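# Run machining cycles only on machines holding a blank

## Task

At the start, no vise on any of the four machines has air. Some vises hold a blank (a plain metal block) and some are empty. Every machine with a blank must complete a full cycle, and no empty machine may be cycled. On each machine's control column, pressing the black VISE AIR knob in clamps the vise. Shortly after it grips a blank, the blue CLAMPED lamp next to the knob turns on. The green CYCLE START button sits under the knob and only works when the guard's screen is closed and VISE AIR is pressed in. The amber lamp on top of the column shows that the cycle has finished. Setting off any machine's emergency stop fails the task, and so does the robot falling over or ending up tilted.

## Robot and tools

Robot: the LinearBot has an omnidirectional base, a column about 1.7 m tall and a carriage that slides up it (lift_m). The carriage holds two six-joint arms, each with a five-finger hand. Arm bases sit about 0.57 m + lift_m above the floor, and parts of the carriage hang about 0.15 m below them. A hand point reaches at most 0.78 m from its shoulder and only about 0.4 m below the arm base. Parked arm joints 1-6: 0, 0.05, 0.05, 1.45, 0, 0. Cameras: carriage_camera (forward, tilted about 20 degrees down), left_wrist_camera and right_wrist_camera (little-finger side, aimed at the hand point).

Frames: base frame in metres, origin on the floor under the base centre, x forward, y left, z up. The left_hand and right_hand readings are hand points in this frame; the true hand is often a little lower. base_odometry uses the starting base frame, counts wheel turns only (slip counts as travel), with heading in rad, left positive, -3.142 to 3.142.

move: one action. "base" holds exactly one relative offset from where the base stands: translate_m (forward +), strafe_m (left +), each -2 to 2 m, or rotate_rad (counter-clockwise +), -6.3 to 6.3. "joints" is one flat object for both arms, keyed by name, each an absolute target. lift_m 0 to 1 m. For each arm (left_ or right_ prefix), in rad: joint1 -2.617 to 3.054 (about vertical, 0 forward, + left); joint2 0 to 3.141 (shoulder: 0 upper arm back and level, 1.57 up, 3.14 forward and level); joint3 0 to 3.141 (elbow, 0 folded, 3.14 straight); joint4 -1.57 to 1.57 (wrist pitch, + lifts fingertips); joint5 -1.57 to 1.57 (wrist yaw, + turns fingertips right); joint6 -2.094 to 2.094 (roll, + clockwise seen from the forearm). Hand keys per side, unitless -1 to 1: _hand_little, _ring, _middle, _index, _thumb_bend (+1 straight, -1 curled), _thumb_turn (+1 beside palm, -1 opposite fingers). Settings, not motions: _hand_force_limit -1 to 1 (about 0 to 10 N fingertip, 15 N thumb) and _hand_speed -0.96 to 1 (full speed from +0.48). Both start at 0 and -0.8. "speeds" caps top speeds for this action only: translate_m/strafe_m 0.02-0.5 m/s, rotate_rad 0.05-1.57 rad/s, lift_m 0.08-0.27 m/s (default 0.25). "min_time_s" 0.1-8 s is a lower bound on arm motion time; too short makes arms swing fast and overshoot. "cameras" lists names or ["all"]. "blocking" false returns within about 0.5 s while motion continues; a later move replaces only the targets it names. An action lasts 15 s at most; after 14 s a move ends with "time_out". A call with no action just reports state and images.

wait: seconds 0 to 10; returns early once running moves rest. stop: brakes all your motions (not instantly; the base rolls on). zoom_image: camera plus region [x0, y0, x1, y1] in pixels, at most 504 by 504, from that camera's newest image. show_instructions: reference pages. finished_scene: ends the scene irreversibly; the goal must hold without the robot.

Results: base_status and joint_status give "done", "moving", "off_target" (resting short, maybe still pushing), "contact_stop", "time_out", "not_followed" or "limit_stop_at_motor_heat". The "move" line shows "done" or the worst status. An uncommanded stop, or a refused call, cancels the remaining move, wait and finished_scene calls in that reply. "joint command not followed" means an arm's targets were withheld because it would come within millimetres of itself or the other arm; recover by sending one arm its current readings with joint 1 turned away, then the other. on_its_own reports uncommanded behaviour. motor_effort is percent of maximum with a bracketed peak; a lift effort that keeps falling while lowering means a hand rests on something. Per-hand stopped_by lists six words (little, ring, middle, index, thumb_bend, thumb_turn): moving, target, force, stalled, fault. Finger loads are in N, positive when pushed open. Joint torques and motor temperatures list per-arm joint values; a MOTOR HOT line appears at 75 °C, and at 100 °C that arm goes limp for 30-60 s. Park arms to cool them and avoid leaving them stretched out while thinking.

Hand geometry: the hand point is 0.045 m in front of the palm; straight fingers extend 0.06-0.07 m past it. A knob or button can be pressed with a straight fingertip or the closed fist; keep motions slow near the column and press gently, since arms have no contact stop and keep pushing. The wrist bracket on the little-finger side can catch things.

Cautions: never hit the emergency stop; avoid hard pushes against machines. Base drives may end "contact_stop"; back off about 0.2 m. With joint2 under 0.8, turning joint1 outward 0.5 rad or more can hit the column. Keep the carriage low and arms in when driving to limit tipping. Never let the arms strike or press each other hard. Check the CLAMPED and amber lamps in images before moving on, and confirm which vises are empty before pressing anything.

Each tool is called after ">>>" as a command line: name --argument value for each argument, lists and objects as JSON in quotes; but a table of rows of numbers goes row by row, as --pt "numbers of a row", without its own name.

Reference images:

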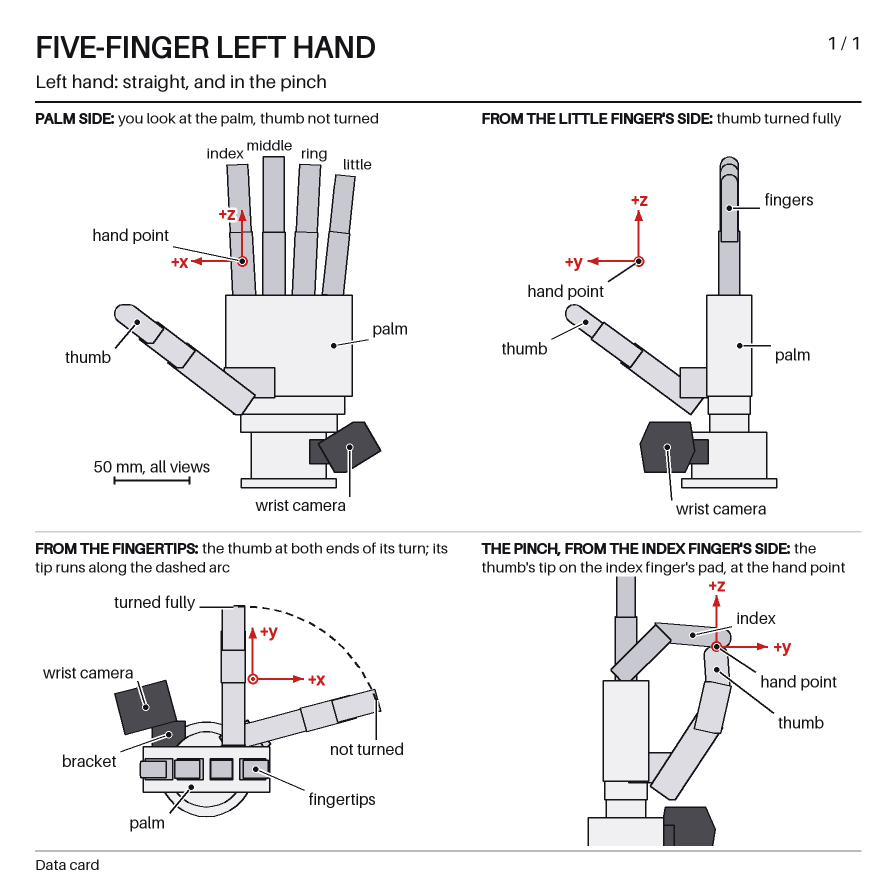

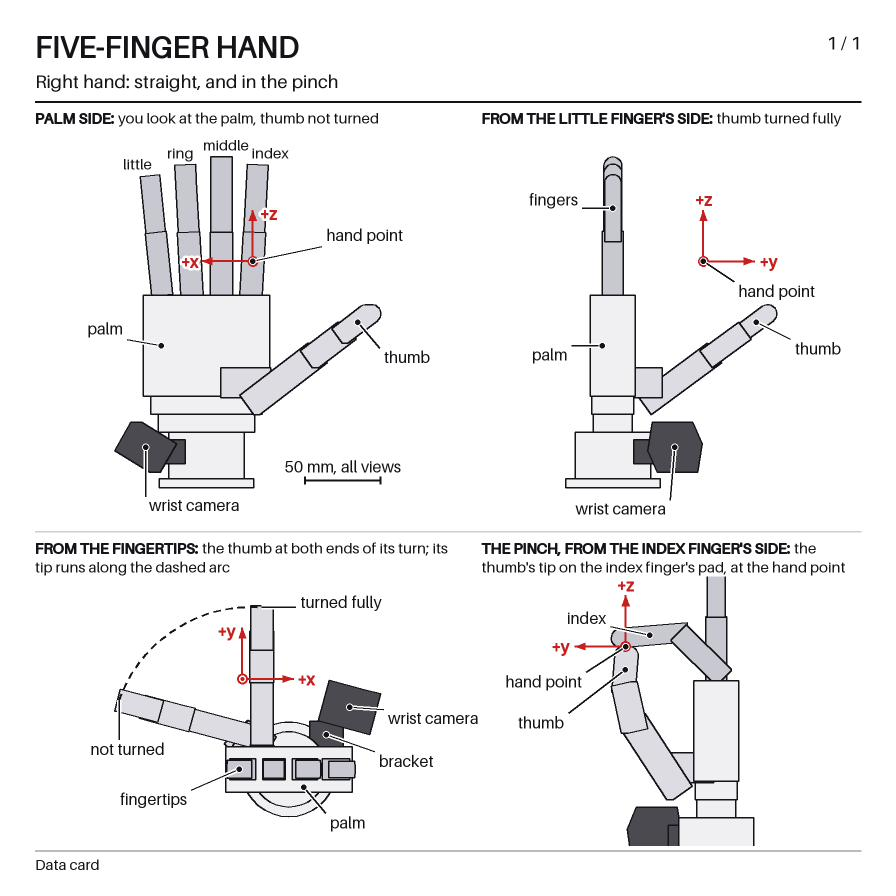

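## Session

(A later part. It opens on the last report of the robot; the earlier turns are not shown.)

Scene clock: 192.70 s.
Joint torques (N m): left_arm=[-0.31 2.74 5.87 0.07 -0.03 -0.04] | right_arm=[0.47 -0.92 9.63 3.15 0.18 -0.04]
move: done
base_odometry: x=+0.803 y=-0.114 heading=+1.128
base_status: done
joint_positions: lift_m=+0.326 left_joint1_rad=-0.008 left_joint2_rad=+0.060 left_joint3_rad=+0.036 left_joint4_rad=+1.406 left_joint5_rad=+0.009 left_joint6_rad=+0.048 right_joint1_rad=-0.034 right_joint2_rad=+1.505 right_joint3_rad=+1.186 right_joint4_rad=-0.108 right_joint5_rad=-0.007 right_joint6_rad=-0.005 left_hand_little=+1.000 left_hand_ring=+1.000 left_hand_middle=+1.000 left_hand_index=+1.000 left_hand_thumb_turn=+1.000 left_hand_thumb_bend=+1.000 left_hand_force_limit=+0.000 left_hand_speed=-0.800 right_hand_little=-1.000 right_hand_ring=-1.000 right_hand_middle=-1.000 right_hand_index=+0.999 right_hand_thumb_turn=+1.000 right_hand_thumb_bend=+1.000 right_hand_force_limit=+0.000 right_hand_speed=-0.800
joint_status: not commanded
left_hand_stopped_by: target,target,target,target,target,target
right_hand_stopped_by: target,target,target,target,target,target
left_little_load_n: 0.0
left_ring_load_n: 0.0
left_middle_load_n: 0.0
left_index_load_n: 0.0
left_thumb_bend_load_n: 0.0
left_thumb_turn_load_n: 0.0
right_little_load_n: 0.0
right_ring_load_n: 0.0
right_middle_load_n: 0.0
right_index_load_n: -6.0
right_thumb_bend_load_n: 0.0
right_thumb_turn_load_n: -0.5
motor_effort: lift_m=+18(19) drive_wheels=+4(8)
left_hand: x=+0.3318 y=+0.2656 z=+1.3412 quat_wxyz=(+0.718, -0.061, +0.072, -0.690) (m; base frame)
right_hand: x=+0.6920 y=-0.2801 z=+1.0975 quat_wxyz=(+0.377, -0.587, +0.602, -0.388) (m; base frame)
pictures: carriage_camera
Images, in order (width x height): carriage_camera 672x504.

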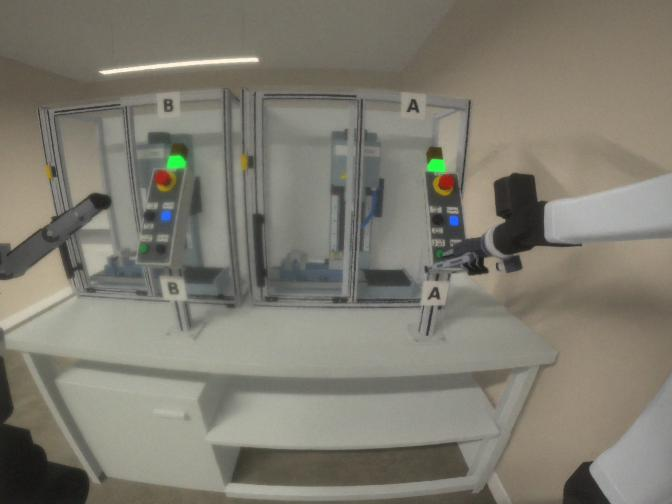

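>>> move --base '{"translate_m": -0.3}' --speeds '{"translate_m": 0.2}'

>>> move --base '{"strafe_m": 1.0}' --joints '{"right_joint1_rad": 0, "right_joint2_rad": 0.05, "right_joint3_rad": 0.05, "right_joint4_rad": 1.45, "right_joint5_rad": 0, "right_joint6_rad": 0}' --speeds '{"strafe_m": 0.3}' --cameras '["carriage_camera"]'

>>> move --base '{"strafe_m": 0.9}' --speeds '{"strafe_m": 0.3}' --cameras '["carriage_camera"]'

Scene clock: 198.80 s.
Joint torques (N m): left_arm=[-0.32 2.78 5.87 0.08 -0.03 -0.04] | right_arm=[0.46 -6.43 9.63 2.28 0.18 -0.04]
Motor temperatures (°C): left_arm=[21 26 29 23 21 25] | right_arm=[28 28 33 44 38 24]
move: done
base_odometry: x=+0.675 y=-0.385 heading=+1.128
base_status: done
joint_positions: lift_m=+0.326 left_joint1_rad=-0.008 left_joint2_rad=+0.060 left_joint3_rad=+0.036 left_joint4_rad=+1.405 left_joint5_rad=+0.009 left_joint6_rad=+0.048 right_joint1_rad=-0.034 right_joint2_rad=+1.556 right_joint3_rad=+1.186 right_joint4_rad=-0.015 right_joint5_rad=-0.008 right_joint6_rad=-0.005 left_hand_little=+1.000 left_hand_ring=+1.000 left_hand_middle=+1.000 left_hand_index=+1.000 left_hand_thumb_turn=+1.000 left_hand_thumb_bend=+1.000 left_hand_force_limit=+0.000 left_hand_speed=-0.800 right_hand_little=-1.000 right_hand_ring=-1.000 right_hand_middle=-1.000 right_hand_index=+1.000 right_hand_thumb_turn=+1.000 right_hand_thumb_bend=+1.000 right_hand_force_limit=+0.000 right_hand_speed=-0.800
joint_status: not commanded
left_hand_stopped_by: target,target,target,target,target,target
right_hand_stopped_by: target,target,target,target,target,target
left_little_load_n: 0.0
left_ring_load_n: 0.0
left_middle_load_n: 0.0
left_index_load_n: 0.0
left_thumb_bend_load_n: 0.0
left_thumb_turn_load_n: 0.0
right_little_load_n: 0.5
right_ring_load_n: 0.0
right_middle_load_n: 0.0
right_index_load_n: 0.0
right_thumb_bend_load_n: 0.0
right_thumb_turn_load_n: -0.5
motor_effort: lift_m=+19(20) drive_wheels=-1(7)
left_hand: x=+0.3319 y=+0.2656 z=+1.3412 quat_wxyz=(+0.718, -0.062, +0.072, -0.690) (m; base frame)
right_hand: x=+0.7109 y=-0.2805 z=+1.0946 quat_wxyz=(+0.390, -0.579, +0.593, -0.400) (m; base frame)
pictures: none

Scene clock: 203.70 s.
Joint torques (N m): left_arm=[-0.31 2.77 5.87 0.07 -0.04 -0.04] | right_arm=[0.7 2.96 5.08 0.15 0.14 -0.05]
move: done
base_odometry: x=-0.229 y=+0.043 heading=+1.129
base_status: done
joint_positions: lift_m=+0.326 left_joint1_rad=-0.008 left_joint2_rad=+0.060 left_joint3_rad=+0.036 left_joint4_rad=+1.405 left_joint5_rad=+0.009 left_joint6_rad=+0.048 right_joint1_rad=-0.006 right_joint2_rad=+0.062 right_joint3_rad=+0.060 right_joint4_rad=+1.433 right_joint5_rad=-0.004 right_joint6_rad=-0.005 left_hand_little=+1.000 left_hand_ring=+1.000 left_hand_middle=+1.000 left_hand_index=+1.000 left_hand_thumb_turn=+1.000 left_hand_thumb_bend=+1.000 left_hand_force_limit=+0.000 left_hand_speed=-0.800 right_hand_little=-1.000 right_hand_ring=-1.000 right_hand_middle=-1.000 right_hand_index=+1.000 right_hand_thumb_turn=+1.000 right_hand_thumb_bend=+1.000 right_hand_force_limit=+0.000 right_hand_speed=-0.800
joint_status: all done
left_hand_stopped_by: target,target,target,target,target,target
right_hand_stopped_by: target,target,target,target,target,target
left_little_load_n: 0.0
left_ring_load_n: 0.0
left_middle_load_n: 0.0
left_index_load_n: 0.0
left_thumb_bend_load_n: 0.0
left_thumb_turn_load_n: 0.0
right_little_load_n: 0.0
right_ring_load_n: 0.0
right_middle_load_n: 0.0
right_index_load_n: 0.0
right_thumb_bend_load_n: -0.5
right_thumb_turn_load_n: 0.0
motor_effort: lift_m=+17(21) drive_wheels=-1(6)
left_hand: x=+0.3319 y=+0.2656 z=+1.3412 quat_wxyz=(+0.718, -0.062, +0.072, -0.690) (m; base frame)
right_hand: x=+0.3171 y=-0.2654 z=+1.3529 quat_wxyz=(+0.702, -0.051, +0.048, -0.709) (m; base frame)
pictures: carriage_camera
Images, in order (width x height): carriage_camera 672x504.

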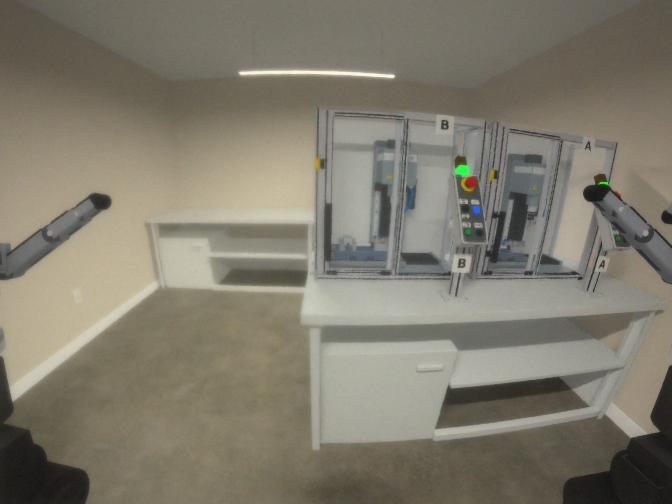

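Scene clock: 208.20 s.
Joint torques (N m): left_arm=[-0.34 2.74 5.89 0.08 -0.03 -0.04] | right_arm=[0.61 3 5.09 0.13 0.13 -0.04]
move: done
base_odometry: x=-1.042 y=+0.428 heading=+1.129
base_status: done
joint_positions: lift_m=+0.326 left_joint1_rad=-0.008 left_joint2_rad=+0.060 left_joint3_rad=+0.036 left_joint4_rad=+1.405 left_joint5_rad=+0.009 left_joint6_rad=+0.048 right_joint1_rad=-0.005 right_joint2_rad=+0.062 right_joint3_rad=+0.060 right_joint4_rad=+1.435 right_joint5_rad=-0.004 right_joint6_rad=-0.005 left_hand_little=+1.000 left_hand_ring=+1.000 left_hand_middle=+1.000 left_hand_index=+1.000 left_hand_thumb_turn=+1.000 left_hand_thumb_bend=+1.000 left_hand_force_limit=+0.000 left_hand_speed=-0.800 right_hand_little=-1.000 right_hand_ring=-1.000 right_hand_middle=-1.000 right_hand_index=+1.000 right_hand_thumb_turn=+1.000 right_hand_thumb_bend=+1.000 right_hand_force_limit=+0.000 right_hand_speed=-0.800
joint_status: not commanded
left_hand_stopped_by: target,target,target,target,target,target
right_hand_stopped_by: target,target,target,target,target,target
left_little_load_n: 0.0
left_ring_load_n: 0.0
left_middle_load_n: 0.0
left_index_load_n: 0.0
left_thumb_bend_load_n: 0.0
left_thumb_turn_load_n: 0.0
right_little_load_n: 0.0
right_ring_load_n: 0.0
right_middle_load_n: 0.0
right_index_load_n: 0.0
right_thumb_bend_load_n: 0.0
right_thumb_turn_load_n: 0.0
motor_effort: lift_m=+18(20) drive_wheels=-2(7)
left_hand: x=+0.3319 y=+0.2657 z=+1.3412 quat_wxyz=(+0.718, -0.062, +0.072, -0.690) (m; base frame)
right_hand: x=+0.3167 y=-0.2653 z=+1.3530 quat_wxyz=(+0.702, -0.050, +0.047, -0.709) (m; base frame)
pictures: carriage_camera
Images, in order (width x height): carriage_camera 672x504.

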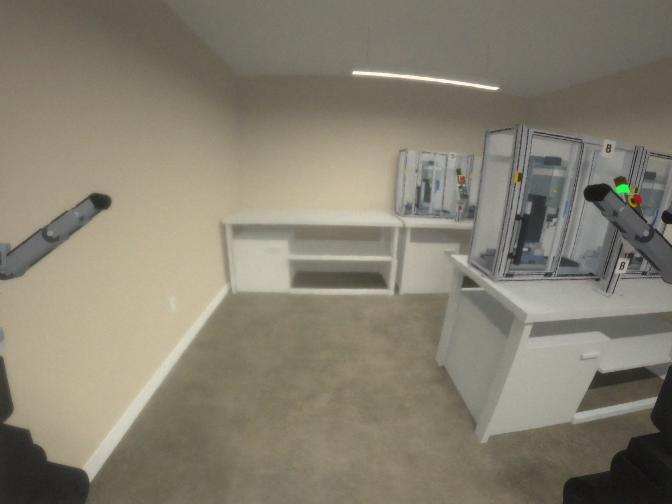

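>>> move --base '{"translate_m": 1.3}' --speeds '{"translate_m": 0.3}' --cameras '["carriage_camera"]'

>>> zoom_image --camera "carriage_camera" --region '[420, 80, 672, 300]'

Scene clock: 216.43 s.
Joint torques (N m): left_arm=[-0.32 2.7 5.87 0.07 -0.03 -0.04] | right_arm=[0.59 2.95 5.04 0.03 0.13 -0.04]
Motor temperatures (°C): left_arm=[21 26 29 23 21 25] | right_arm=[25 27 32 38 33 24]
move: done
base_odometry: x=-0.487 y=+1.603 heading=+1.129
base_status: done
joint_positions: lift_m=+0.326 left_joint1_rad=-0.008 left_joint2_rad=+0.060 left_joint3_rad=+0.036 left_joint4_rad=+1.405 left_joint5_rad=+0.009 left_joint6_rad=+0.048 right_joint1_rad=-0.005 right_joint2_rad=+0.062 right_joint3_rad=+0.060 right_joint4_rad=+1.442 right_joint5_rad=-0.004 right_joint6_rad=-0.005 left_hand_little=+1.000 left_hand_ring=+1.000 left_hand_middle=+1.000 left_hand_index=+1.000 left_hand_thumb_turn=+1.000 left_hand_thumb_bend=+1.000 left_hand_force_limit=+0.000 left_hand_speed=-0.800 right_hand_little=-1.000 right_hand_ring=-1.000 right_hand_middle=-1.000 right_hand_index=+1.000 right_hand_thumb_turn=+1.000 right_hand_thumb_bend=+1.000 right_hand_force_limit=+0.000 right_hand_speed=-0.800
joint_status: not commanded
left_hand_stopped_by: target,target,target,target,target,target
right_hand_stopped_by: target,target,target,target,target,target
left_little_load_n: 0.0
left_ring_load_n: 0.0
left_middle_load_n: 0.0
left_index_load_n: 0.0
left_thumb_bend_load_n: -0.5
left_thumb_turn_load_n: 0.0
right_little_load_n: 0.0
right_ring_load_n: 0.0
right_middle_load_n: 0.0
right_index_load_n: 0.0
right_thumb_bend_load_n: 0.0
right_thumb_turn_load_n: 0.0
motor_effort: lift_m=+17(20) drive_wheels=-2(7)
left_hand: x=+0.3319 y=+0.2657 z=+1.3412 quat_wxyz=(+0.718, -0.062, +0.072, -0.690) (m; base frame)
right_hand: x=+0.3149 y=-0.2653 z=+1.3537 quat_wxyz=(+0.702, -0.048, +0.045, -0.709) (m; base frame)
pictures: carriage_camera
Images, in order (width x height): carriage_camera 672x504.

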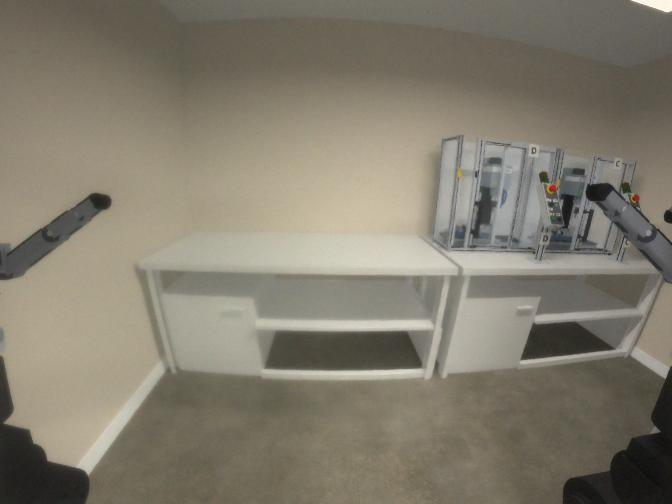

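Scaled by 2.000.

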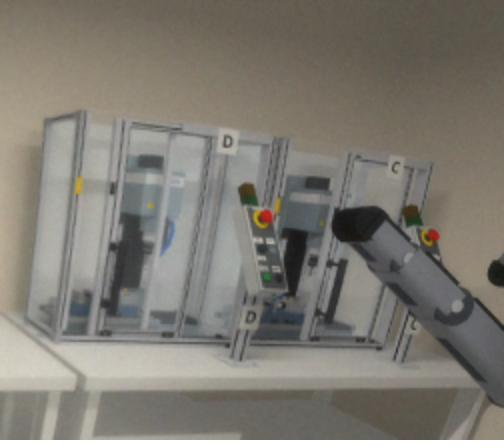

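>>> move --base '{"rotate_rad": -1.57}' --speeds '{"rotate_rad": 0.8}' --cameras '["carriage_camera"]'

Scene clock: 223.93 s.
Joint torques (N m): left_arm=[-0.32 2.77 5.89 0.07 -0.03 -0.04] | right_arm=[0.59 3 5.05 0.05 0.13 -0.04]
move: done
base_odometry: x=-0.487 y=+1.603 heading=-0.440
base_status: done
joint_positions: lift_m=+0.326 left_joint1_rad=-0.008 left_joint2_rad=+0.060 left_joint3_rad=+0.036 left_joint4_rad=+1.405 left_joint5_rad=+0.009 left_joint6_rad=+0.048 right_joint1_rad=-0.005 right_joint2_rad=+0.062 right_joint3_rad=+0.060 right_joint4_rad=+1.442 right_joint5_rad=-0.004 right_joint6_rad=-0.005 left_hand_little=+1.000 left_hand_ring=+1.000 left_hand_middle=+1.000 left_hand_index=+1.000 left_hand_thumb_turn=+1.000 left_hand_thumb_bend=+1.000 left_hand_force_limit=+0.000 left_hand_speed=-0.800 right_hand_little=-1.000 right_hand_ring=-1.000 right_hand_middle=-1.000 right_hand_index=+1.000 right_hand_thumb_turn=+1.000 right_hand_thumb_bend=+1.000 right_hand_force_limit=+0.000 right_hand_speed=-0.800
joint_status: not commanded
left_hand_stopped_by: target,target,target,target,target,target
right_hand_stopped_by: target,target,target,target,target,target
left_little_load_n: -0.5
left_ring_load_n: 0.0
left_middle_load_n: -0.5
left_index_load_n: 0.0
left_thumb_bend_load_n: 0.0
left_thumb_turn_load_n: 0.0
right_little_load_n: 0.0
right_ring_load_n: 0.0
right_middle_load_n: 0.0
right_index_load_n: 0.0
right_thumb_bend_load_n: 0.0
right_thumb_turn_load_n: 0.0
motor_effort: lift_m=+19(20) drive_wheels=+3(8)
left_hand: x=+0.3319 y=+0.2657 z=+1.3412 quat_wxyz=(+0.718, -0.062, +0.072, -0.690) (m; base frame)
right_hand: x=+0.3149 y=-0.2653 z=+1.3537 quat_wxyz=(+0.702, -0.048, +0.045, -0.709) (m; base frame)
pictures: carriage_camera
Images, in order (width x height): carriage_camera 672x504.

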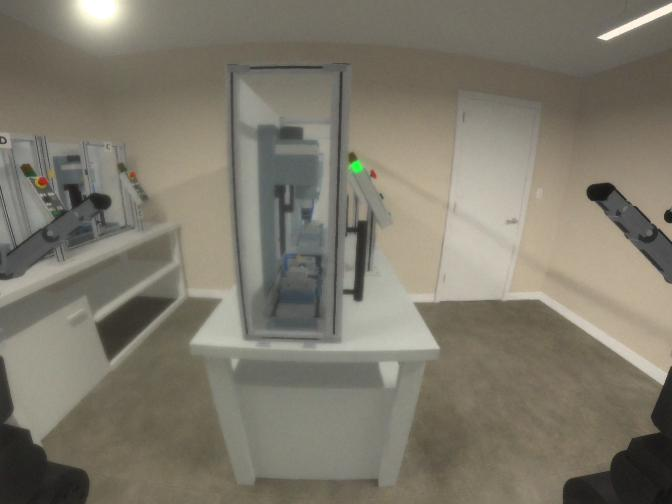

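>>> move --base '{"rotate_rad": 1.57}' --speeds '{"rotate_rad": 0.8}'

>>> move --base '{"translate_m": 0.7}' --speeds '{"translate_m": 0.3}' --cameras '["carriage_camera"]'

Scene clock: 229.57 s.
Joint torques (N m): left_arm=[-0.32 2.74 5.87 0.07 -0.03 -0.04] | right_arm=[0.61 3 5.05 0.04 0.14 -0.04]
move: done
base_odometry: x=-0.487 y=+1.603 heading=+1.129
base_status: done
joint_positions: lift_m=+0.326 left_joint1_rad=-0.008 left_joint2_rad=+0.060 left_joint3_rad=+0.036 left_joint4_rad=+1.405 left_joint5_rad=+0.009 left_joint6_rad=+0.048 right_joint1_rad=-0.005 right_joint2_rad=+0.062 right_joint3_rad=+0.060 right_joint4_rad=+1.442 right_joint5_rad=-0.004 right_joint6_rad=-0.005 left_hand_little=+1.000 left_hand_ring=+1.000 left_hand_middle=+1.000 left_hand_index=+1.000 left_hand_thumb_turn=+1.000 left_hand_thumb_bend=+1.000 left_hand_force_limit=+0.000 left_hand_speed=-0.800 right_hand_little=-1.000 right_hand_ring=-1.000 right_hand_middle=-1.000 right_hand_index=+1.000 right_hand_thumb_turn=+1.000 right_hand_thumb_bend=+1.000 right_hand_force_limit=+0.000 right_hand_speed=-0.800
joint_status: not commanded
left_hand_stopped_by: target,target,target,target,target,target
right_hand_stopped_by: target,target,target,target,target,target
left_little_load_n: 0.0
left_ring_load_n: 0.0
left_middle_load_n: 0.0
left_index_load_n: 0.0
left_thumb_bend_load_n: 0.0
left_thumb_turn_load_n: 0.0
right_little_load_n: 0.0
right_ring_load_n: 0.0
right_middle_load_n: 0.0
right_index_load_n: 0.0
right_thumb_bend_load_n: 0.0
right_thumb_turn_load_n: 0.0
motor_effort: lift_m=+17(20) drive_wheels=+3(7)
left_hand: x=+0.3319 y=+0.2657 z=+1.3412 quat_wxyz=(+0.718, -0.062, +0.072, -0.690) (m; base frame)
right_hand: x=+0.3148 y=-0.2653 z=+1.3537 quat_wxyz=(+0.702, -0.048, +0.045, -0.709) (m; base frame)
pictures: none

Scene clock: 233.40 s.
Joint torques (N m): left_arm=[-0.34 2.73 5.87 0.07 -0.03 -0.04] | right_arm=[0.59 2.99 5.29 0.02 0.13 -0.04]
move: done
base_odometry: x=-0.188 y=+2.236 heading=+1.130
base_status: done
joint_positions: lift_m=+0.326 left_joint1_rad=-0.008 left_joint2_rad=+0.060 left_joint3_rad=+0.036 left_joint4_rad=+1.405 left_joint5_rad=+0.009 left_joint6_rad=+0.048 right_joint1_rad=-0.005 right_joint2_rad=+0.062 right_joint3_rad=+0.059 right_joint4_rad=+1.445 right_joint5_rad=-0.004 right_joint6_rad=-0.005 left_hand_little=+1.000 left_hand_ring=+1.000 left_hand_middle=+1.000 left_hand_index=+1.000 left_hand_thumb_turn=+1.000 left_hand_thumb_bend=+1.000 left_hand_force_limit=+0.000 left_hand_speed=-0.800 right_hand_little=-1.000 right_hand_ring=-1.000 right_hand_middle=-1.000 right_hand_index=+1.000 right_hand_thumb_turn=+1.000 right_hand_thumb_bend=+1.000 right_hand_force_limit=+0.000 right_hand_speed=-0.800
joint_status: not commanded
left_hand_stopped_by: target,target,target,target,target,target
right_hand_stopped_by: target,target,target,target,target,target
left_little_load_n: 0.0
left_ring_load_n: 0.0
left_middle_load_n: 0.0
left_index_load_n: 0.0
left_thumb_bend_load_n: 0.0
left_thumb_turn_load_n: 0.0
right_little_load_n: 0.0
right_ring_load_n: 0.0
right_middle_load_n: 0.0
right_index_load_n: -0.5
right_thumb_bend_load_n: 0.0
right_thumb_turn_load_n: 0.0
motor_effort: lift_m=+18(20) drive_wheels=-4(10)
left_hand: x=+0.3319 y=+0.2657 z=+1.3412 quat_wxyz=(+0.718, -0.062, +0.072, -0.690) (m; base frame)
right_hand: x=+0.3146 y=-0.2653 z=+1.3534 quat_wxyz=(+0.702, -0.047, +0.044, -0.709) (m; base frame)
pictures: carriage_camera
Images, in order (width x height): carriage_camera 672x504.

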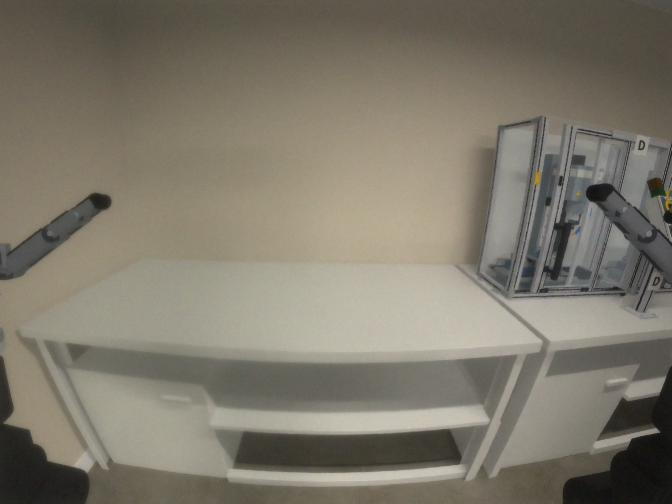

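>>> move --joints '{"lift_m": 0.41, "right_joint1_rad": -0.03, "right_joint2_rad": 1.2, "right_joint3_rad": 0.85, "right_joint4_rad": 0, "right_joint5_rad": 0, "right_joint6_rad": 0}' --min_time_s 2 --cameras '["carriage_camera"]'

Scene clock: 243.03 s.
Joint torques (N m): left_arm=[-0.32 2.74 5.87 0.08 -0.03 -0.04] | right_arm=[-0.38 -3.08 10.99 1.98 0.14 -0.04]
move: done
base_odometry: x=-0.188 y=+2.236 heading=+1.130
base_status: not commanded
joint_positions: lift_m=+0.410 left_joint1_rad=-0.008 left_joint2_rad=+0.060 left_joint3_rad=+0.036 left_joint4_rad=+1.405 left_joint5_rad=+0.009 left_joint6_rad=+0.048 right_joint1_rad=-0.024 right_joint2_rad=+1.188 right_joint3_rad=+0.822 right_joint4_rad=+0.017 right_joint5_rad=-0.004 right_joint6_rad=-0.005 left_hand_little=+1.000 left_hand_ring=+1.000 left_hand_middle=+1.000 left_hand_index=+1.000 left_hand_thumb_turn=+1.000 left_hand_thumb_bend=+1.000 left_hand_force_limit=+0.000 left_hand_speed=-0.800 right_hand_little=-1.000 right_hand_ring=-1.000 right_hand_middle=-1.000 right_hand_index=+1.000 right_hand_thumb_turn=+1.000 right_hand_thumb_bend=+1.000 right_hand_force_limit=+0.000 right_hand_speed=-0.800
joint_status: all done
left_hand_stopped_by: target,target,target,target,target,target
right_hand_stopped_by: target,target,target,target,target,target
left_little_load_n: 0.0
left_ring_load_n: 0.0
left_middle_load_n: 0.0
left_index_load_n: 0.0
left_thumb_bend_load_n: 0.0
left_thumb_turn_load_n: 0.0
right_little_load_n: 0.0
right_ring_load_n: 0.0
right_middle_load_n: 0.0
right_index_load_n: 0.0
right_thumb_bend_load_n: 0.5
right_thumb_turn_load_n: -0.5
motor_effort: lift_m=+19(24) drive_wheels=-4(4)
left_hand: x=+0.3319 y=+0.2657 z=+1.4252 quat_wxyz=(+0.718, -0.062, +0.072, -0.690) (m; base frame)
right_hand: x=+0.6218 y=-0.2745 z=+1.1688 quat_wxyz=(+0.401, -0.574, +0.584, -0.410) (m; base frame)
pictures: carriage_camera
Images, in order (width x height): carriage_camera 672x504.

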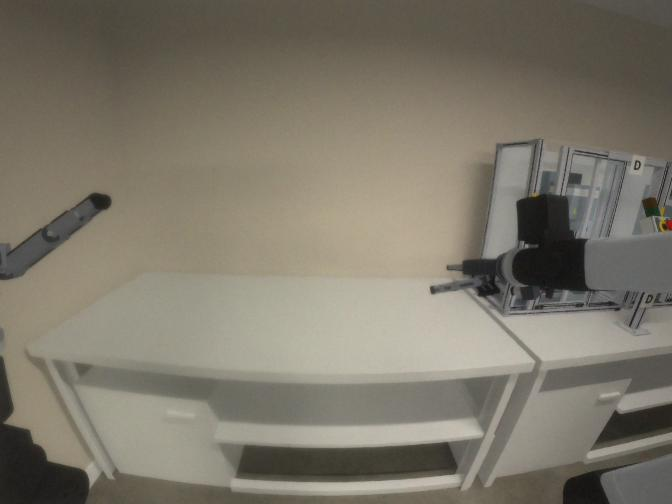

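>>> move --base '{"translate_m": 0.11}' --joints '{"right_joint2_rad": 0.85, "right_joint3_rad": 0.5}' --speeds '{"translate_m": 0.1}' --min_time_s 1.5 --cameras '["carriage_camera"]'

Scene clock: 246.47 s.
Joint torques (N m): left_arm=[-0.32 2.76 5.89 0.07 -0.04 -0.04] | right_arm=[-0.38 -2.74 7.15 2.05 0.14 -0.04]
move: done
base_odometry: x=-0.142 y=+2.336 heading=+1.131
base_status: done
joint_positions: lift_m=+0.410 left_joint1_rad=-0.008 left_joint2_rad=+0.060 left_joint3_rad=+0.036 left_joint4_rad=+1.405 left_joint5_rad=+0.009 left_joint6_rad=+0.048 right_joint1_rad=-0.024 right_joint2_rad=+0.862 right_joint3_rad=+0.511 right_joint4_rad=+0.011 right_joint5_rad=-0.004 right_joint6_rad=-0.005 left_hand_little=+1.000 left_hand_ring=+1.000 left_hand_middle=+1.000 left_hand_index=+1.000 left_hand_thumb_turn=+1.000 left_hand_thumb_bend=+1.000 left_hand_force_limit=+0.000 left_hand_speed=-0.800 right_hand_little=-1.000 right_hand_ring=-1.000 right_hand_middle=-1.000 right_hand_index=+1.000 right_hand_thumb_turn=+1.000 right_hand_thumb_bend=+1.000 right_hand_force_limit=+0.000 right_hand_speed=-0.800
joint_status: all done
left_hand_stopped_by: target,target,target,target,target,target
right_hand_stopped_by: target,target,target,target,target,target
left_little_load_n: 0.0
left_ring_load_n: 0.0
left_middle_load_n: 0.0
left_index_load_n: 0.0
left_thumb_bend_load_n: 0.0
left_thumb_turn_load_n: 0.0
right_little_load_n: 0.0
right_ring_load_n: 0.0
right_middle_load_n: 0.0
right_index_load_n: 0.0
right_thumb_bend_load_n: 0.0
right_thumb_turn_load_n: -0.5
motor_effort: lift_m=+18(19) drive_wheels=-4(9)
left_hand: x=+0.3319 y=+0.2657 z=+1.4252 quat_wxyz=(+0.718, -0.062, +0.072, -0.690) (m; base frame)
right_hand: x=+0.5503 y=-0.2728 z=+1.1299 quat_wxyz=(+0.403, -0.573, +0.582, -0.413) (m; base frame)
pictures: carriage_camera
Images, in order (width x height): carriage_camera 672x504.

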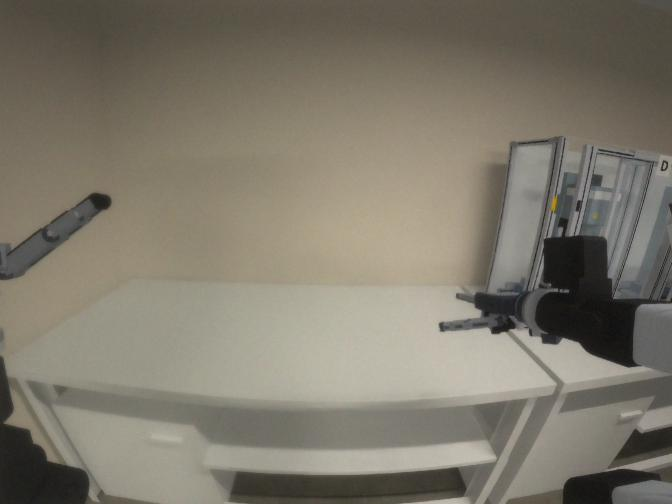

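>>> move --base '{"strafe_m": -0.6}' --speeds '{"strafe_m": 0.25}' --cameras '["carriage_camera"]'

Scene clock: 251.33 s.
Joint torques (N m): left_arm=[-0.31 2.76 5.86 0.08 -0.04 -0.05] | right_arm=[-0.25 -2.7 7.17 2.05 0.13 -0.04]
move: done
base_odometry: x=+0.401 y=+2.081 heading=+1.131
base_status: done
joint_positions: lift_m=+0.410 left_joint1_rad=-0.008 left_joint2_rad=+0.060 left_joint3_rad=+0.036 left_joint4_rad=+1.405 left_joint5_rad=+0.009 left_joint6_rad=+0.048 right_joint1_rad=-0.025 right_joint2_rad=+0.862 right_joint3_rad=+0.511 right_joint4_rad=+0.011 right_joint5_rad=-0.004 right_joint6_rad=-0.005 left_hand_little=+1.000 left_hand_ring=+1.000 left_hand_middle=+1.000 left_hand_index=+1.000 left_hand_thumb_turn=+1.000 left_hand_thumb_bend=+1.000 left_hand_force_limit=+0.000 left_hand_speed=-0.800 right_hand_little=-1.000 right_hand_ring=-1.000 right_hand_middle=-1.000 right_hand_index=+1.000 right_hand_thumb_turn=+1.000 right_hand_thumb_bend=+1.000 right_hand_force_limit=+0.000 right_hand_speed=-0.800
joint_status: not commanded
left_hand_stopped_by: target,target,target,target,target,target
right_hand_stopped_by: target,target,target,target,target,target
left_little_load_n: 0.0
left_ring_load_n: -0.5
left_middle_load_n: 0.0
left_index_load_n: 0.0
left_thumb_bend_load_n: 0.0
left_thumb_turn_load_n: 0.0
right_little_load_n: 0.0
right_ring_load_n: 0.0
right_middle_load_n: 0.0
right_index_load_n: 0.0
right_thumb_bend_load_n: 0.0
right_thumb_turn_load_n: 0.0
motor_effort: lift_m=+19(20) drive_wheels=-1(6)
left_hand: x=+0.3319 y=+0.2657 z=+1.4252 quat_wxyz=(+0.718, -0.062, +0.072, -0.690) (m; base frame)
right_hand: x=+0.5503 y=-0.2732 z=+1.1299 quat_wxyz=(+0.403, -0.572, +0.583, -0.413) (m; base frame)
pictures: carriage_camera
Images, in order (width x height): carriage_camera 672x504.

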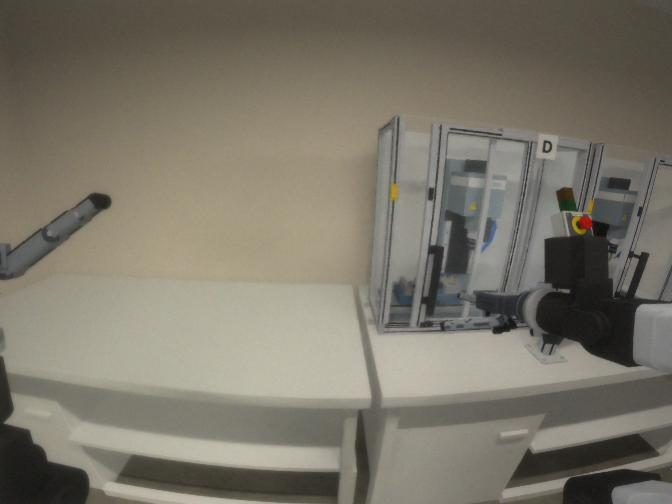

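>>> zoom_image --camera "carriage_camera" --region '[370, 110, 530, 340]'

>>> zoom_image --camera "carriage_camera" --region '[385, 250, 465, 330]'

Scaled by 2.191.

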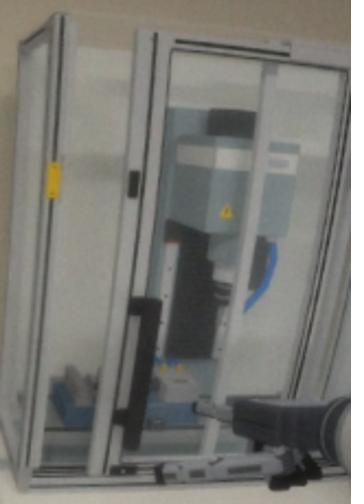

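Scaled by 6.300.

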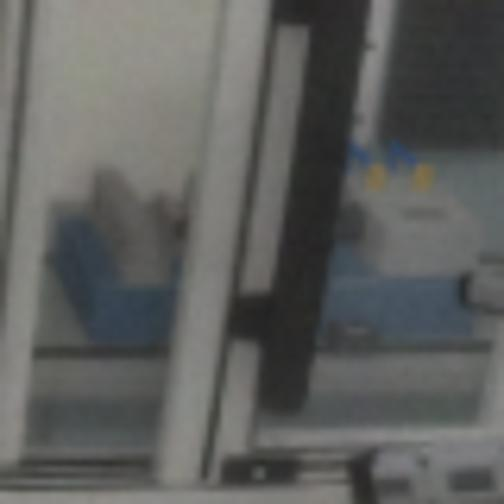

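>>> move --base '{"strafe_m": -0.35}' --speeds '{"strafe_m": 0.2}' --cameras '["carriage_camera", "right_wrist_camera"]'

>>> zoom_image --camera "carriage_camera" --region '[260, 240, 400, 330]'

>>> zoom_image --camera "carriage_camera" --region '[430, 140, 650, 330]'

Scene clock: 256.10 s.
Joint torques (N m): left_arm=[-0.32 2.74 5.87 0.08 -0.02 -0.04] | right_arm=[-0.23 -2.74 7.19 2.05 0.14 -0.04]
move: done
base_odometry: x=+0.718 y=+1.932 heading=+1.131
base_status: done
joint_positions: lift_m=+0.410 left_joint1_rad=-0.008 left_joint2_rad=+0.060 left_joint3_rad=+0.036 left_joint4_rad=+1.405 left_joint5_rad=+0.009 left_joint6_rad=+0.048 right_joint1_rad=-0.026 right_joint2_rad=+0.862 right_joint3_rad=+0.511 right_joint4_rad=+0.011 right_joint5_rad=-0.004 right_joint6_rad=-0.005 left_hand_little=+1.000 left_hand_ring=+1.000 left_hand_middle=+1.000 left_hand_index=+1.000 left_hand_thumb_turn=+1.000 left_hand_thumb_bend=+1.000 left_hand_force_limit=+0.000 left_hand_speed=-0.800 right_hand_little=-1.000 right_hand_ring=-1.000 right_hand_middle=-1.000 right_hand_index=+1.000 right_hand_thumb_turn=+1.000 right_hand_thumb_bend=+1.000 right_hand_force_limit=+0.000 right_hand_speed=-0.800
joint_status: not commanded
left_hand_stopped_by: target,target,target,target,target,target
right_hand_stopped_by: target,target,target,target,target,target
left_little_load_n: 0.0
left_ring_load_n: 0.0
left_middle_load_n: 0.0
left_index_load_n: 0.0
left_thumb_bend_load_n: 0.0
left_thumb_turn_load_n: 0.0
right_little_load_n: 0.0
right_ring_load_n: 0.0
right_middle_load_n: 0.0
right_index_load_n: 0.0
right_thumb_bend_load_n: 0.0
right_thumb_turn_load_n: 0.0
motor_effort: lift_m=+18(20) drive_wheels=-1(6)
left_hand: x=+0.3319 y=+0.2657 z=+1.4252 quat_wxyz=(+0.718, -0.062, +0.072, -0.690) (m; base frame)
right_hand: x=+0.5503 y=-0.2733 z=+1.1299 quat_wxyz=(+0.403, -0.572, +0.583, -0.413) (m; base frame)
pictures: carriage_camera, right_wrist_camera
Images, in order (width x height): carriage_camera 672x504, right_wrist_camera 672x504.

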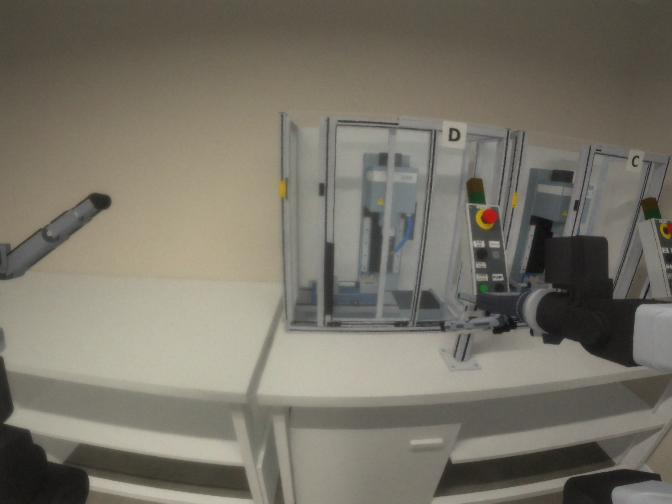

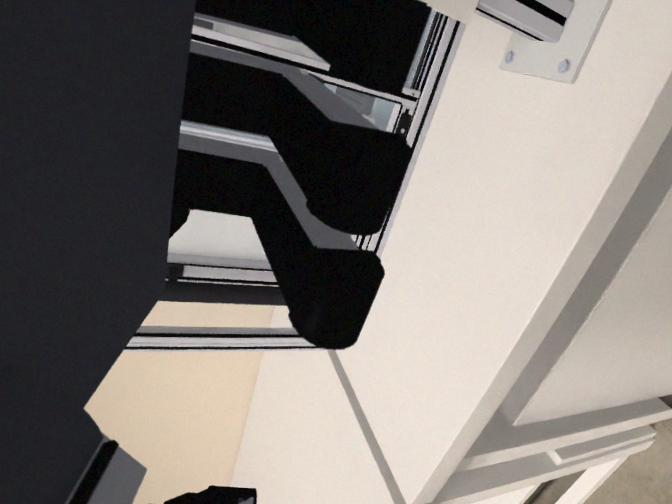

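Scaled by 3.600.

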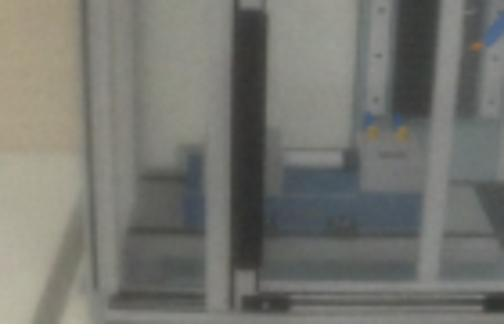

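Scaled by 2.291.

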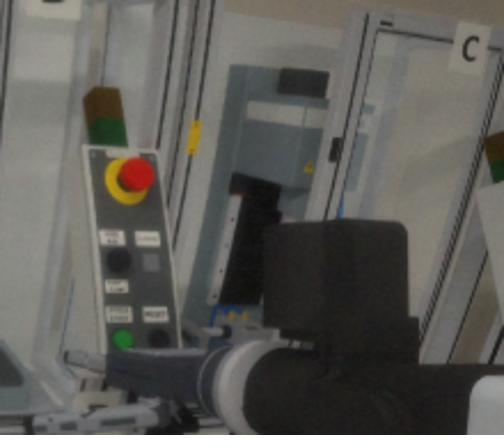

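>>> move --base '{"strafe_m": -0.13}' --speeds '{"strafe_m": 0.15}' --cameras '["carriage_camera"]'

>>> zoom_image --camera "carriage_camera" --region '[380, 190, 500, 310]'

>>> zoom_image --camera "carriage_camera" --region '[210, 240, 350, 330]'

Scene clock: 260.07 s.
Joint torques (N m): left_arm=[-0.32 2.74 5.87 0.08 -0.03 -0.05] | right_arm=[-0.2 -2.71 7.17 2.05 0.13 -0.04]
Motor temperatures (°C): left_arm=[21 27 29 23 21 25] | right_arm=[23 26 31 40 28 24]
move: done
base_odometry: x=+0.836 y=+1.876 heading=+1.131
base_status: done
joint_positions: lift_m=+0.410 left_joint1_rad=-0.008 left_joint2_rad=+0.060 left_joint3_rad=+0.036 left_joint4_rad=+1.405 left_joint5_rad=+0.009 left_joint6_rad=+0.048 right_joint1_rad=-0.026 right_joint2_rad=+0.862 right_joint3_rad=+0.511 right_joint4_rad=+0.011 right_joint5_rad=-0.004 right_joint6_rad=-0.005 left_hand_little=+1.000 left_hand_ring=+1.000 left_hand_middle=+1.000 left_hand_index=+1.000 left_hand_thumb_turn=+1.000 left_hand_thumb_bend=+1.000 left_hand_force_limit=+0.000 left_hand_speed=-0.800 right_hand_little=-1.000 right_hand_ring=-1.000 right_hand_middle=-1.000 right_hand_index=+1.000 right_hand_thumb_turn=+1.000 right_hand_thumb_bend=+1.000 right_hand_force_limit=+0.000 right_hand_speed=-0.800
joint_status: not commanded
left_hand_stopped_by: target,target,target,target,target,target
right_hand_stopped_by: target,target,target,target,target,target
left_little_load_n: 0.0
left_ring_load_n: 0.0
left_middle_load_n: 0.0
left_index_load_n: 0.0
left_thumb_bend_load_n: 0.0
left_thumb_turn_load_n: 0.0
right_little_load_n: 0.0
right_ring_load_n: 0.0
right_middle_load_n: 0.0
right_index_load_n: 0.0
right_thumb_bend_load_n: 0.0
right_thumb_turn_load_n: 0.0
motor_effort: lift_m=+18(19) drive_wheels=+0(7)
left_hand: x=+0.3319 y=+0.2657 z=+1.4252 quat_wxyz=(+0.718, -0.062, +0.072, -0.690) (m; base frame)
right_hand: x=+0.5504 y=-0.2736 z=+1.1299 quat_wxyz=(+0.403, -0.572, +0.583, -0.413) (m; base frame)
pictures: carriage_camera
Images, in order (width x height): carriage_camera 672x504.

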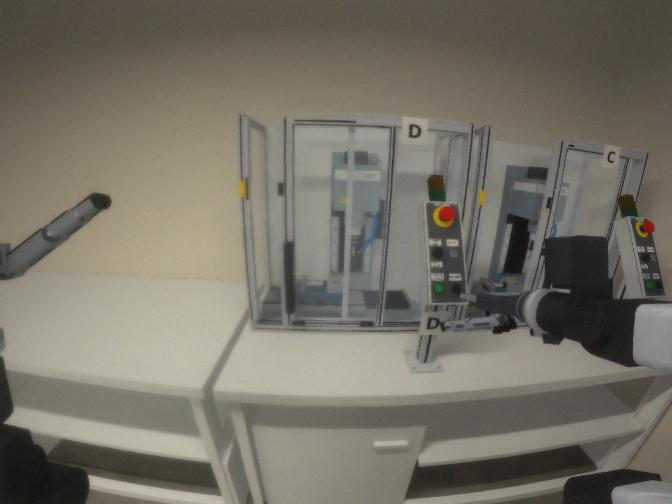

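Scaled by 4.200.

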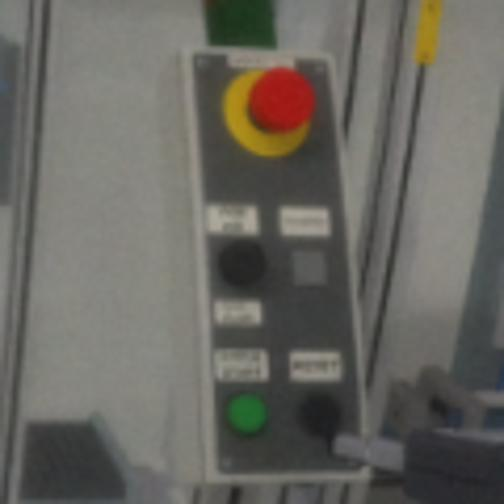

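Scaled by 3.600.

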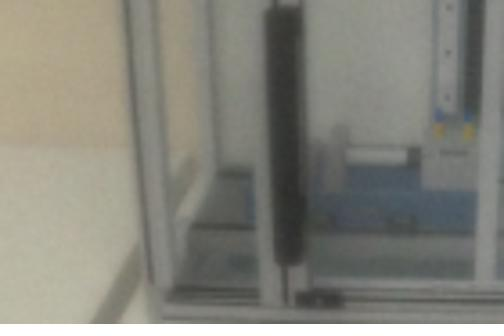

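>>> zoom_image --camera "carriage_camera" --region '[460, 240, 550, 310]'

Scaled by 5.600.

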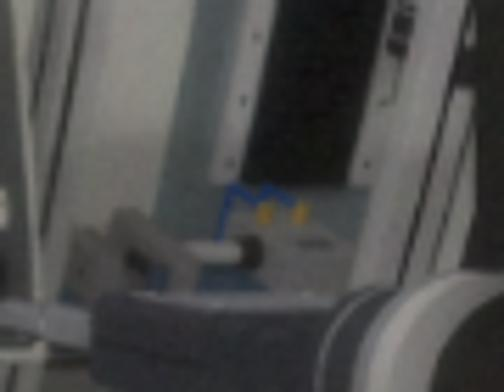

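>>> move --joints '{"lift_m": 0.422, "right_joint1_rad": -0.03, "right_joint2_rad": 1.2, "right_joint3_rad": 0.85, "right_joint4_rad": 0}' --min_time_s 2

>>> move --base '{"translate_m": 0.06}' --speeds '{"translate_m": 0.1}' --cameras '["carriage_camera", "right_wrist_camera"]'

>>> zoom_image --camera "carriage_camera" --region '[400, 200, 500, 300]'

Scene clock: 265.30 s.
Joint torques (N m): left_arm=[-0.34 2.71 5.87 0.07 -0.02 -0.04] | right_arm=[-0.14 -2.91 11 2.08 0.13 -0.04]
move: done
base_odometry: x=+0.836 y=+1.876 heading=+1.131
base_status: not commanded
joint_positions: lift_m=+0.422 left_joint1_rad=-0.008 left_joint2_rad=+0.060 left_joint3_rad=+0.036 left_joint4_rad=+1.405 left_joint5_rad=+0.009 left_joint6_rad=+0.048 right_joint1_rad=-0.026 right_joint2_rad=+1.186 right_joint3_rad=+0.822 right_joint4_rad=+0.007 right_joint5_rad=-0.004 right_joint6_rad=-0.005 left_hand_little=+1.000 left_hand_ring=+1.000 left_hand_middle=+1.000 left_hand_index=+1.000 left_hand_thumb_turn=+1.000 left_hand_thumb_bend=+1.000 left_hand_force_limit=+0.000 left_hand_speed=-0.800 right_hand_little=-1.000 right_hand_ring=-1.000 right_hand_middle=-1.000 right_hand_index=+1.000 right_hand_thumb_turn=+1.000 right_hand_thumb_bend=+1.000 right_hand_force_limit=+0.000 right_hand_speed=-0.800
joint_status: all done
left_hand_stopped_by: target,target,target,target,target,target
right_hand_stopped_by: target,target,target,target,target,target
left_little_load_n: 0.0
left_ring_load_n: 0.0
left_middle_load_n: 0.0
left_index_load_n: 0.0
left_thumb_bend_load_n: 0.0
left_thumb_turn_load_n: 0.0
right_little_load_n: 0.0
right_ring_load_n: 0.0
right_middle_load_n: 0.0
right_index_load_n: 0.0
right_thumb_bend_load_n: 0.0
right_thumb_turn_load_n: -0.5
motor_effort: lift_m=+19(23) drive_wheels=-1(2)
left_hand: x=+0.3319 y=+0.2657 z=+1.4372 quat_wxyz=(+0.718, -0.062, +0.072, -0.690) (m; base frame)
right_hand: x=+0.6203 y=-0.2755 z=+1.1791 quat_wxyz=(+0.398, -0.575, +0.586, -0.408) (m; base frame)
pictures: none

Scene clock: 266.70 s.
Joint torques (N m): left_arm=[-0.32 2.78 5.85 0.07 -0.03 -0.04] | right_arm=[-0.14 -3.14 11.07 2.06 0.13 -0.04]
move: done
base_odometry: x=+0.861 y=+1.931 heading=+1.131
base_status: done
joint_positions: lift_m=+0.422 left_joint1_rad=-0.008 left_joint2_rad=+0.060 left_joint3_rad=+0.036 left_joint4_rad=+1.405 left_joint5_rad=+0.009 left_joint6_rad=+0.048 right_joint1_rad=-0.026 right_joint2_rad=+1.188 right_joint3_rad=+0.822 right_joint4_rad=+0.007 right_joint5_rad=-0.004 right_joint6_rad=-0.005 left_hand_little=+1.000 left_hand_ring=+1.000 left_hand_middle=+1.000 left_hand_index=+1.000 left_hand_thumb_turn=+1.000 left_hand_thumb_bend=+1.000 left_hand_force_limit=+0.000 left_hand_speed=-0.800 right_hand_little=-1.000 right_hand_ring=-1.000 right_hand_middle=-1.000 right_hand_index=+1.000 right_hand_thumb_turn=+1.000 right_hand_thumb_bend=+1.000 right_hand_force_limit=+0.000 right_hand_speed=-0.800
joint_status: not commanded
left_hand_stopped_by: target,target,target,target,target,target
right_hand_stopped_by: target,target,target,target,target,target
left_little_load_n: 0.0
left_ring_load_n: 0.0
left_middle_load_n: 0.0
left_index_load_n: 0.0
left_thumb_bend_load_n: 0.0
left_thumb_turn_load_n: 0.0
right_little_load_n: 0.0
right_ring_load_n: 0.0
right_middle_load_n: 0.0
right_index_load_n: 0.0
right_thumb_bend_load_n: 0.0
right_thumb_turn_load_n: 0.0
motor_effort: lift_m=+17(20) drive_wheels=+2(5)
left_hand: x=+0.3319 y=+0.2657 z=+1.4372 quat_wxyz=(+0.718, -0.062, +0.072, -0.690) (m; base frame)
right_hand: x=+0.6204 y=-0.2755 z=+1.1784 quat_wxyz=(+0.397, -0.576, +0.587, -0.408) (m; base frame)
pictures: carriage_camera, right_wrist_camera
Images, in order (width x height): carriage_camera 672x504, right_wrist_camera 672x504.

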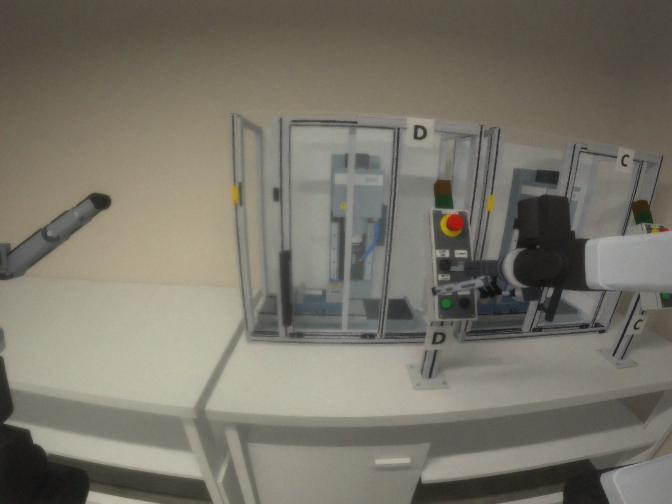

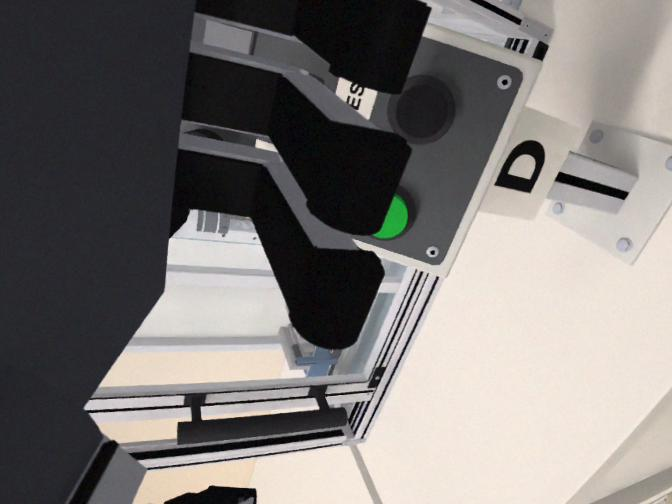

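Scaled by 5.040.

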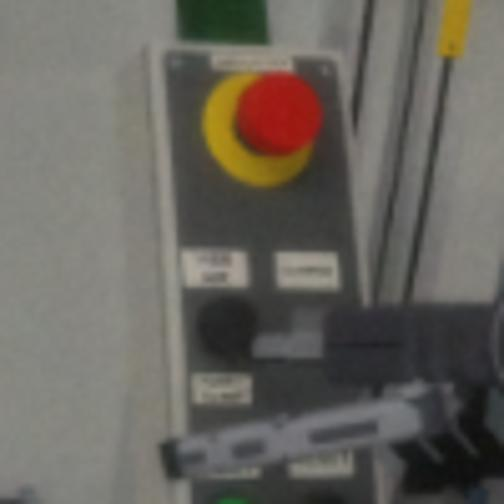

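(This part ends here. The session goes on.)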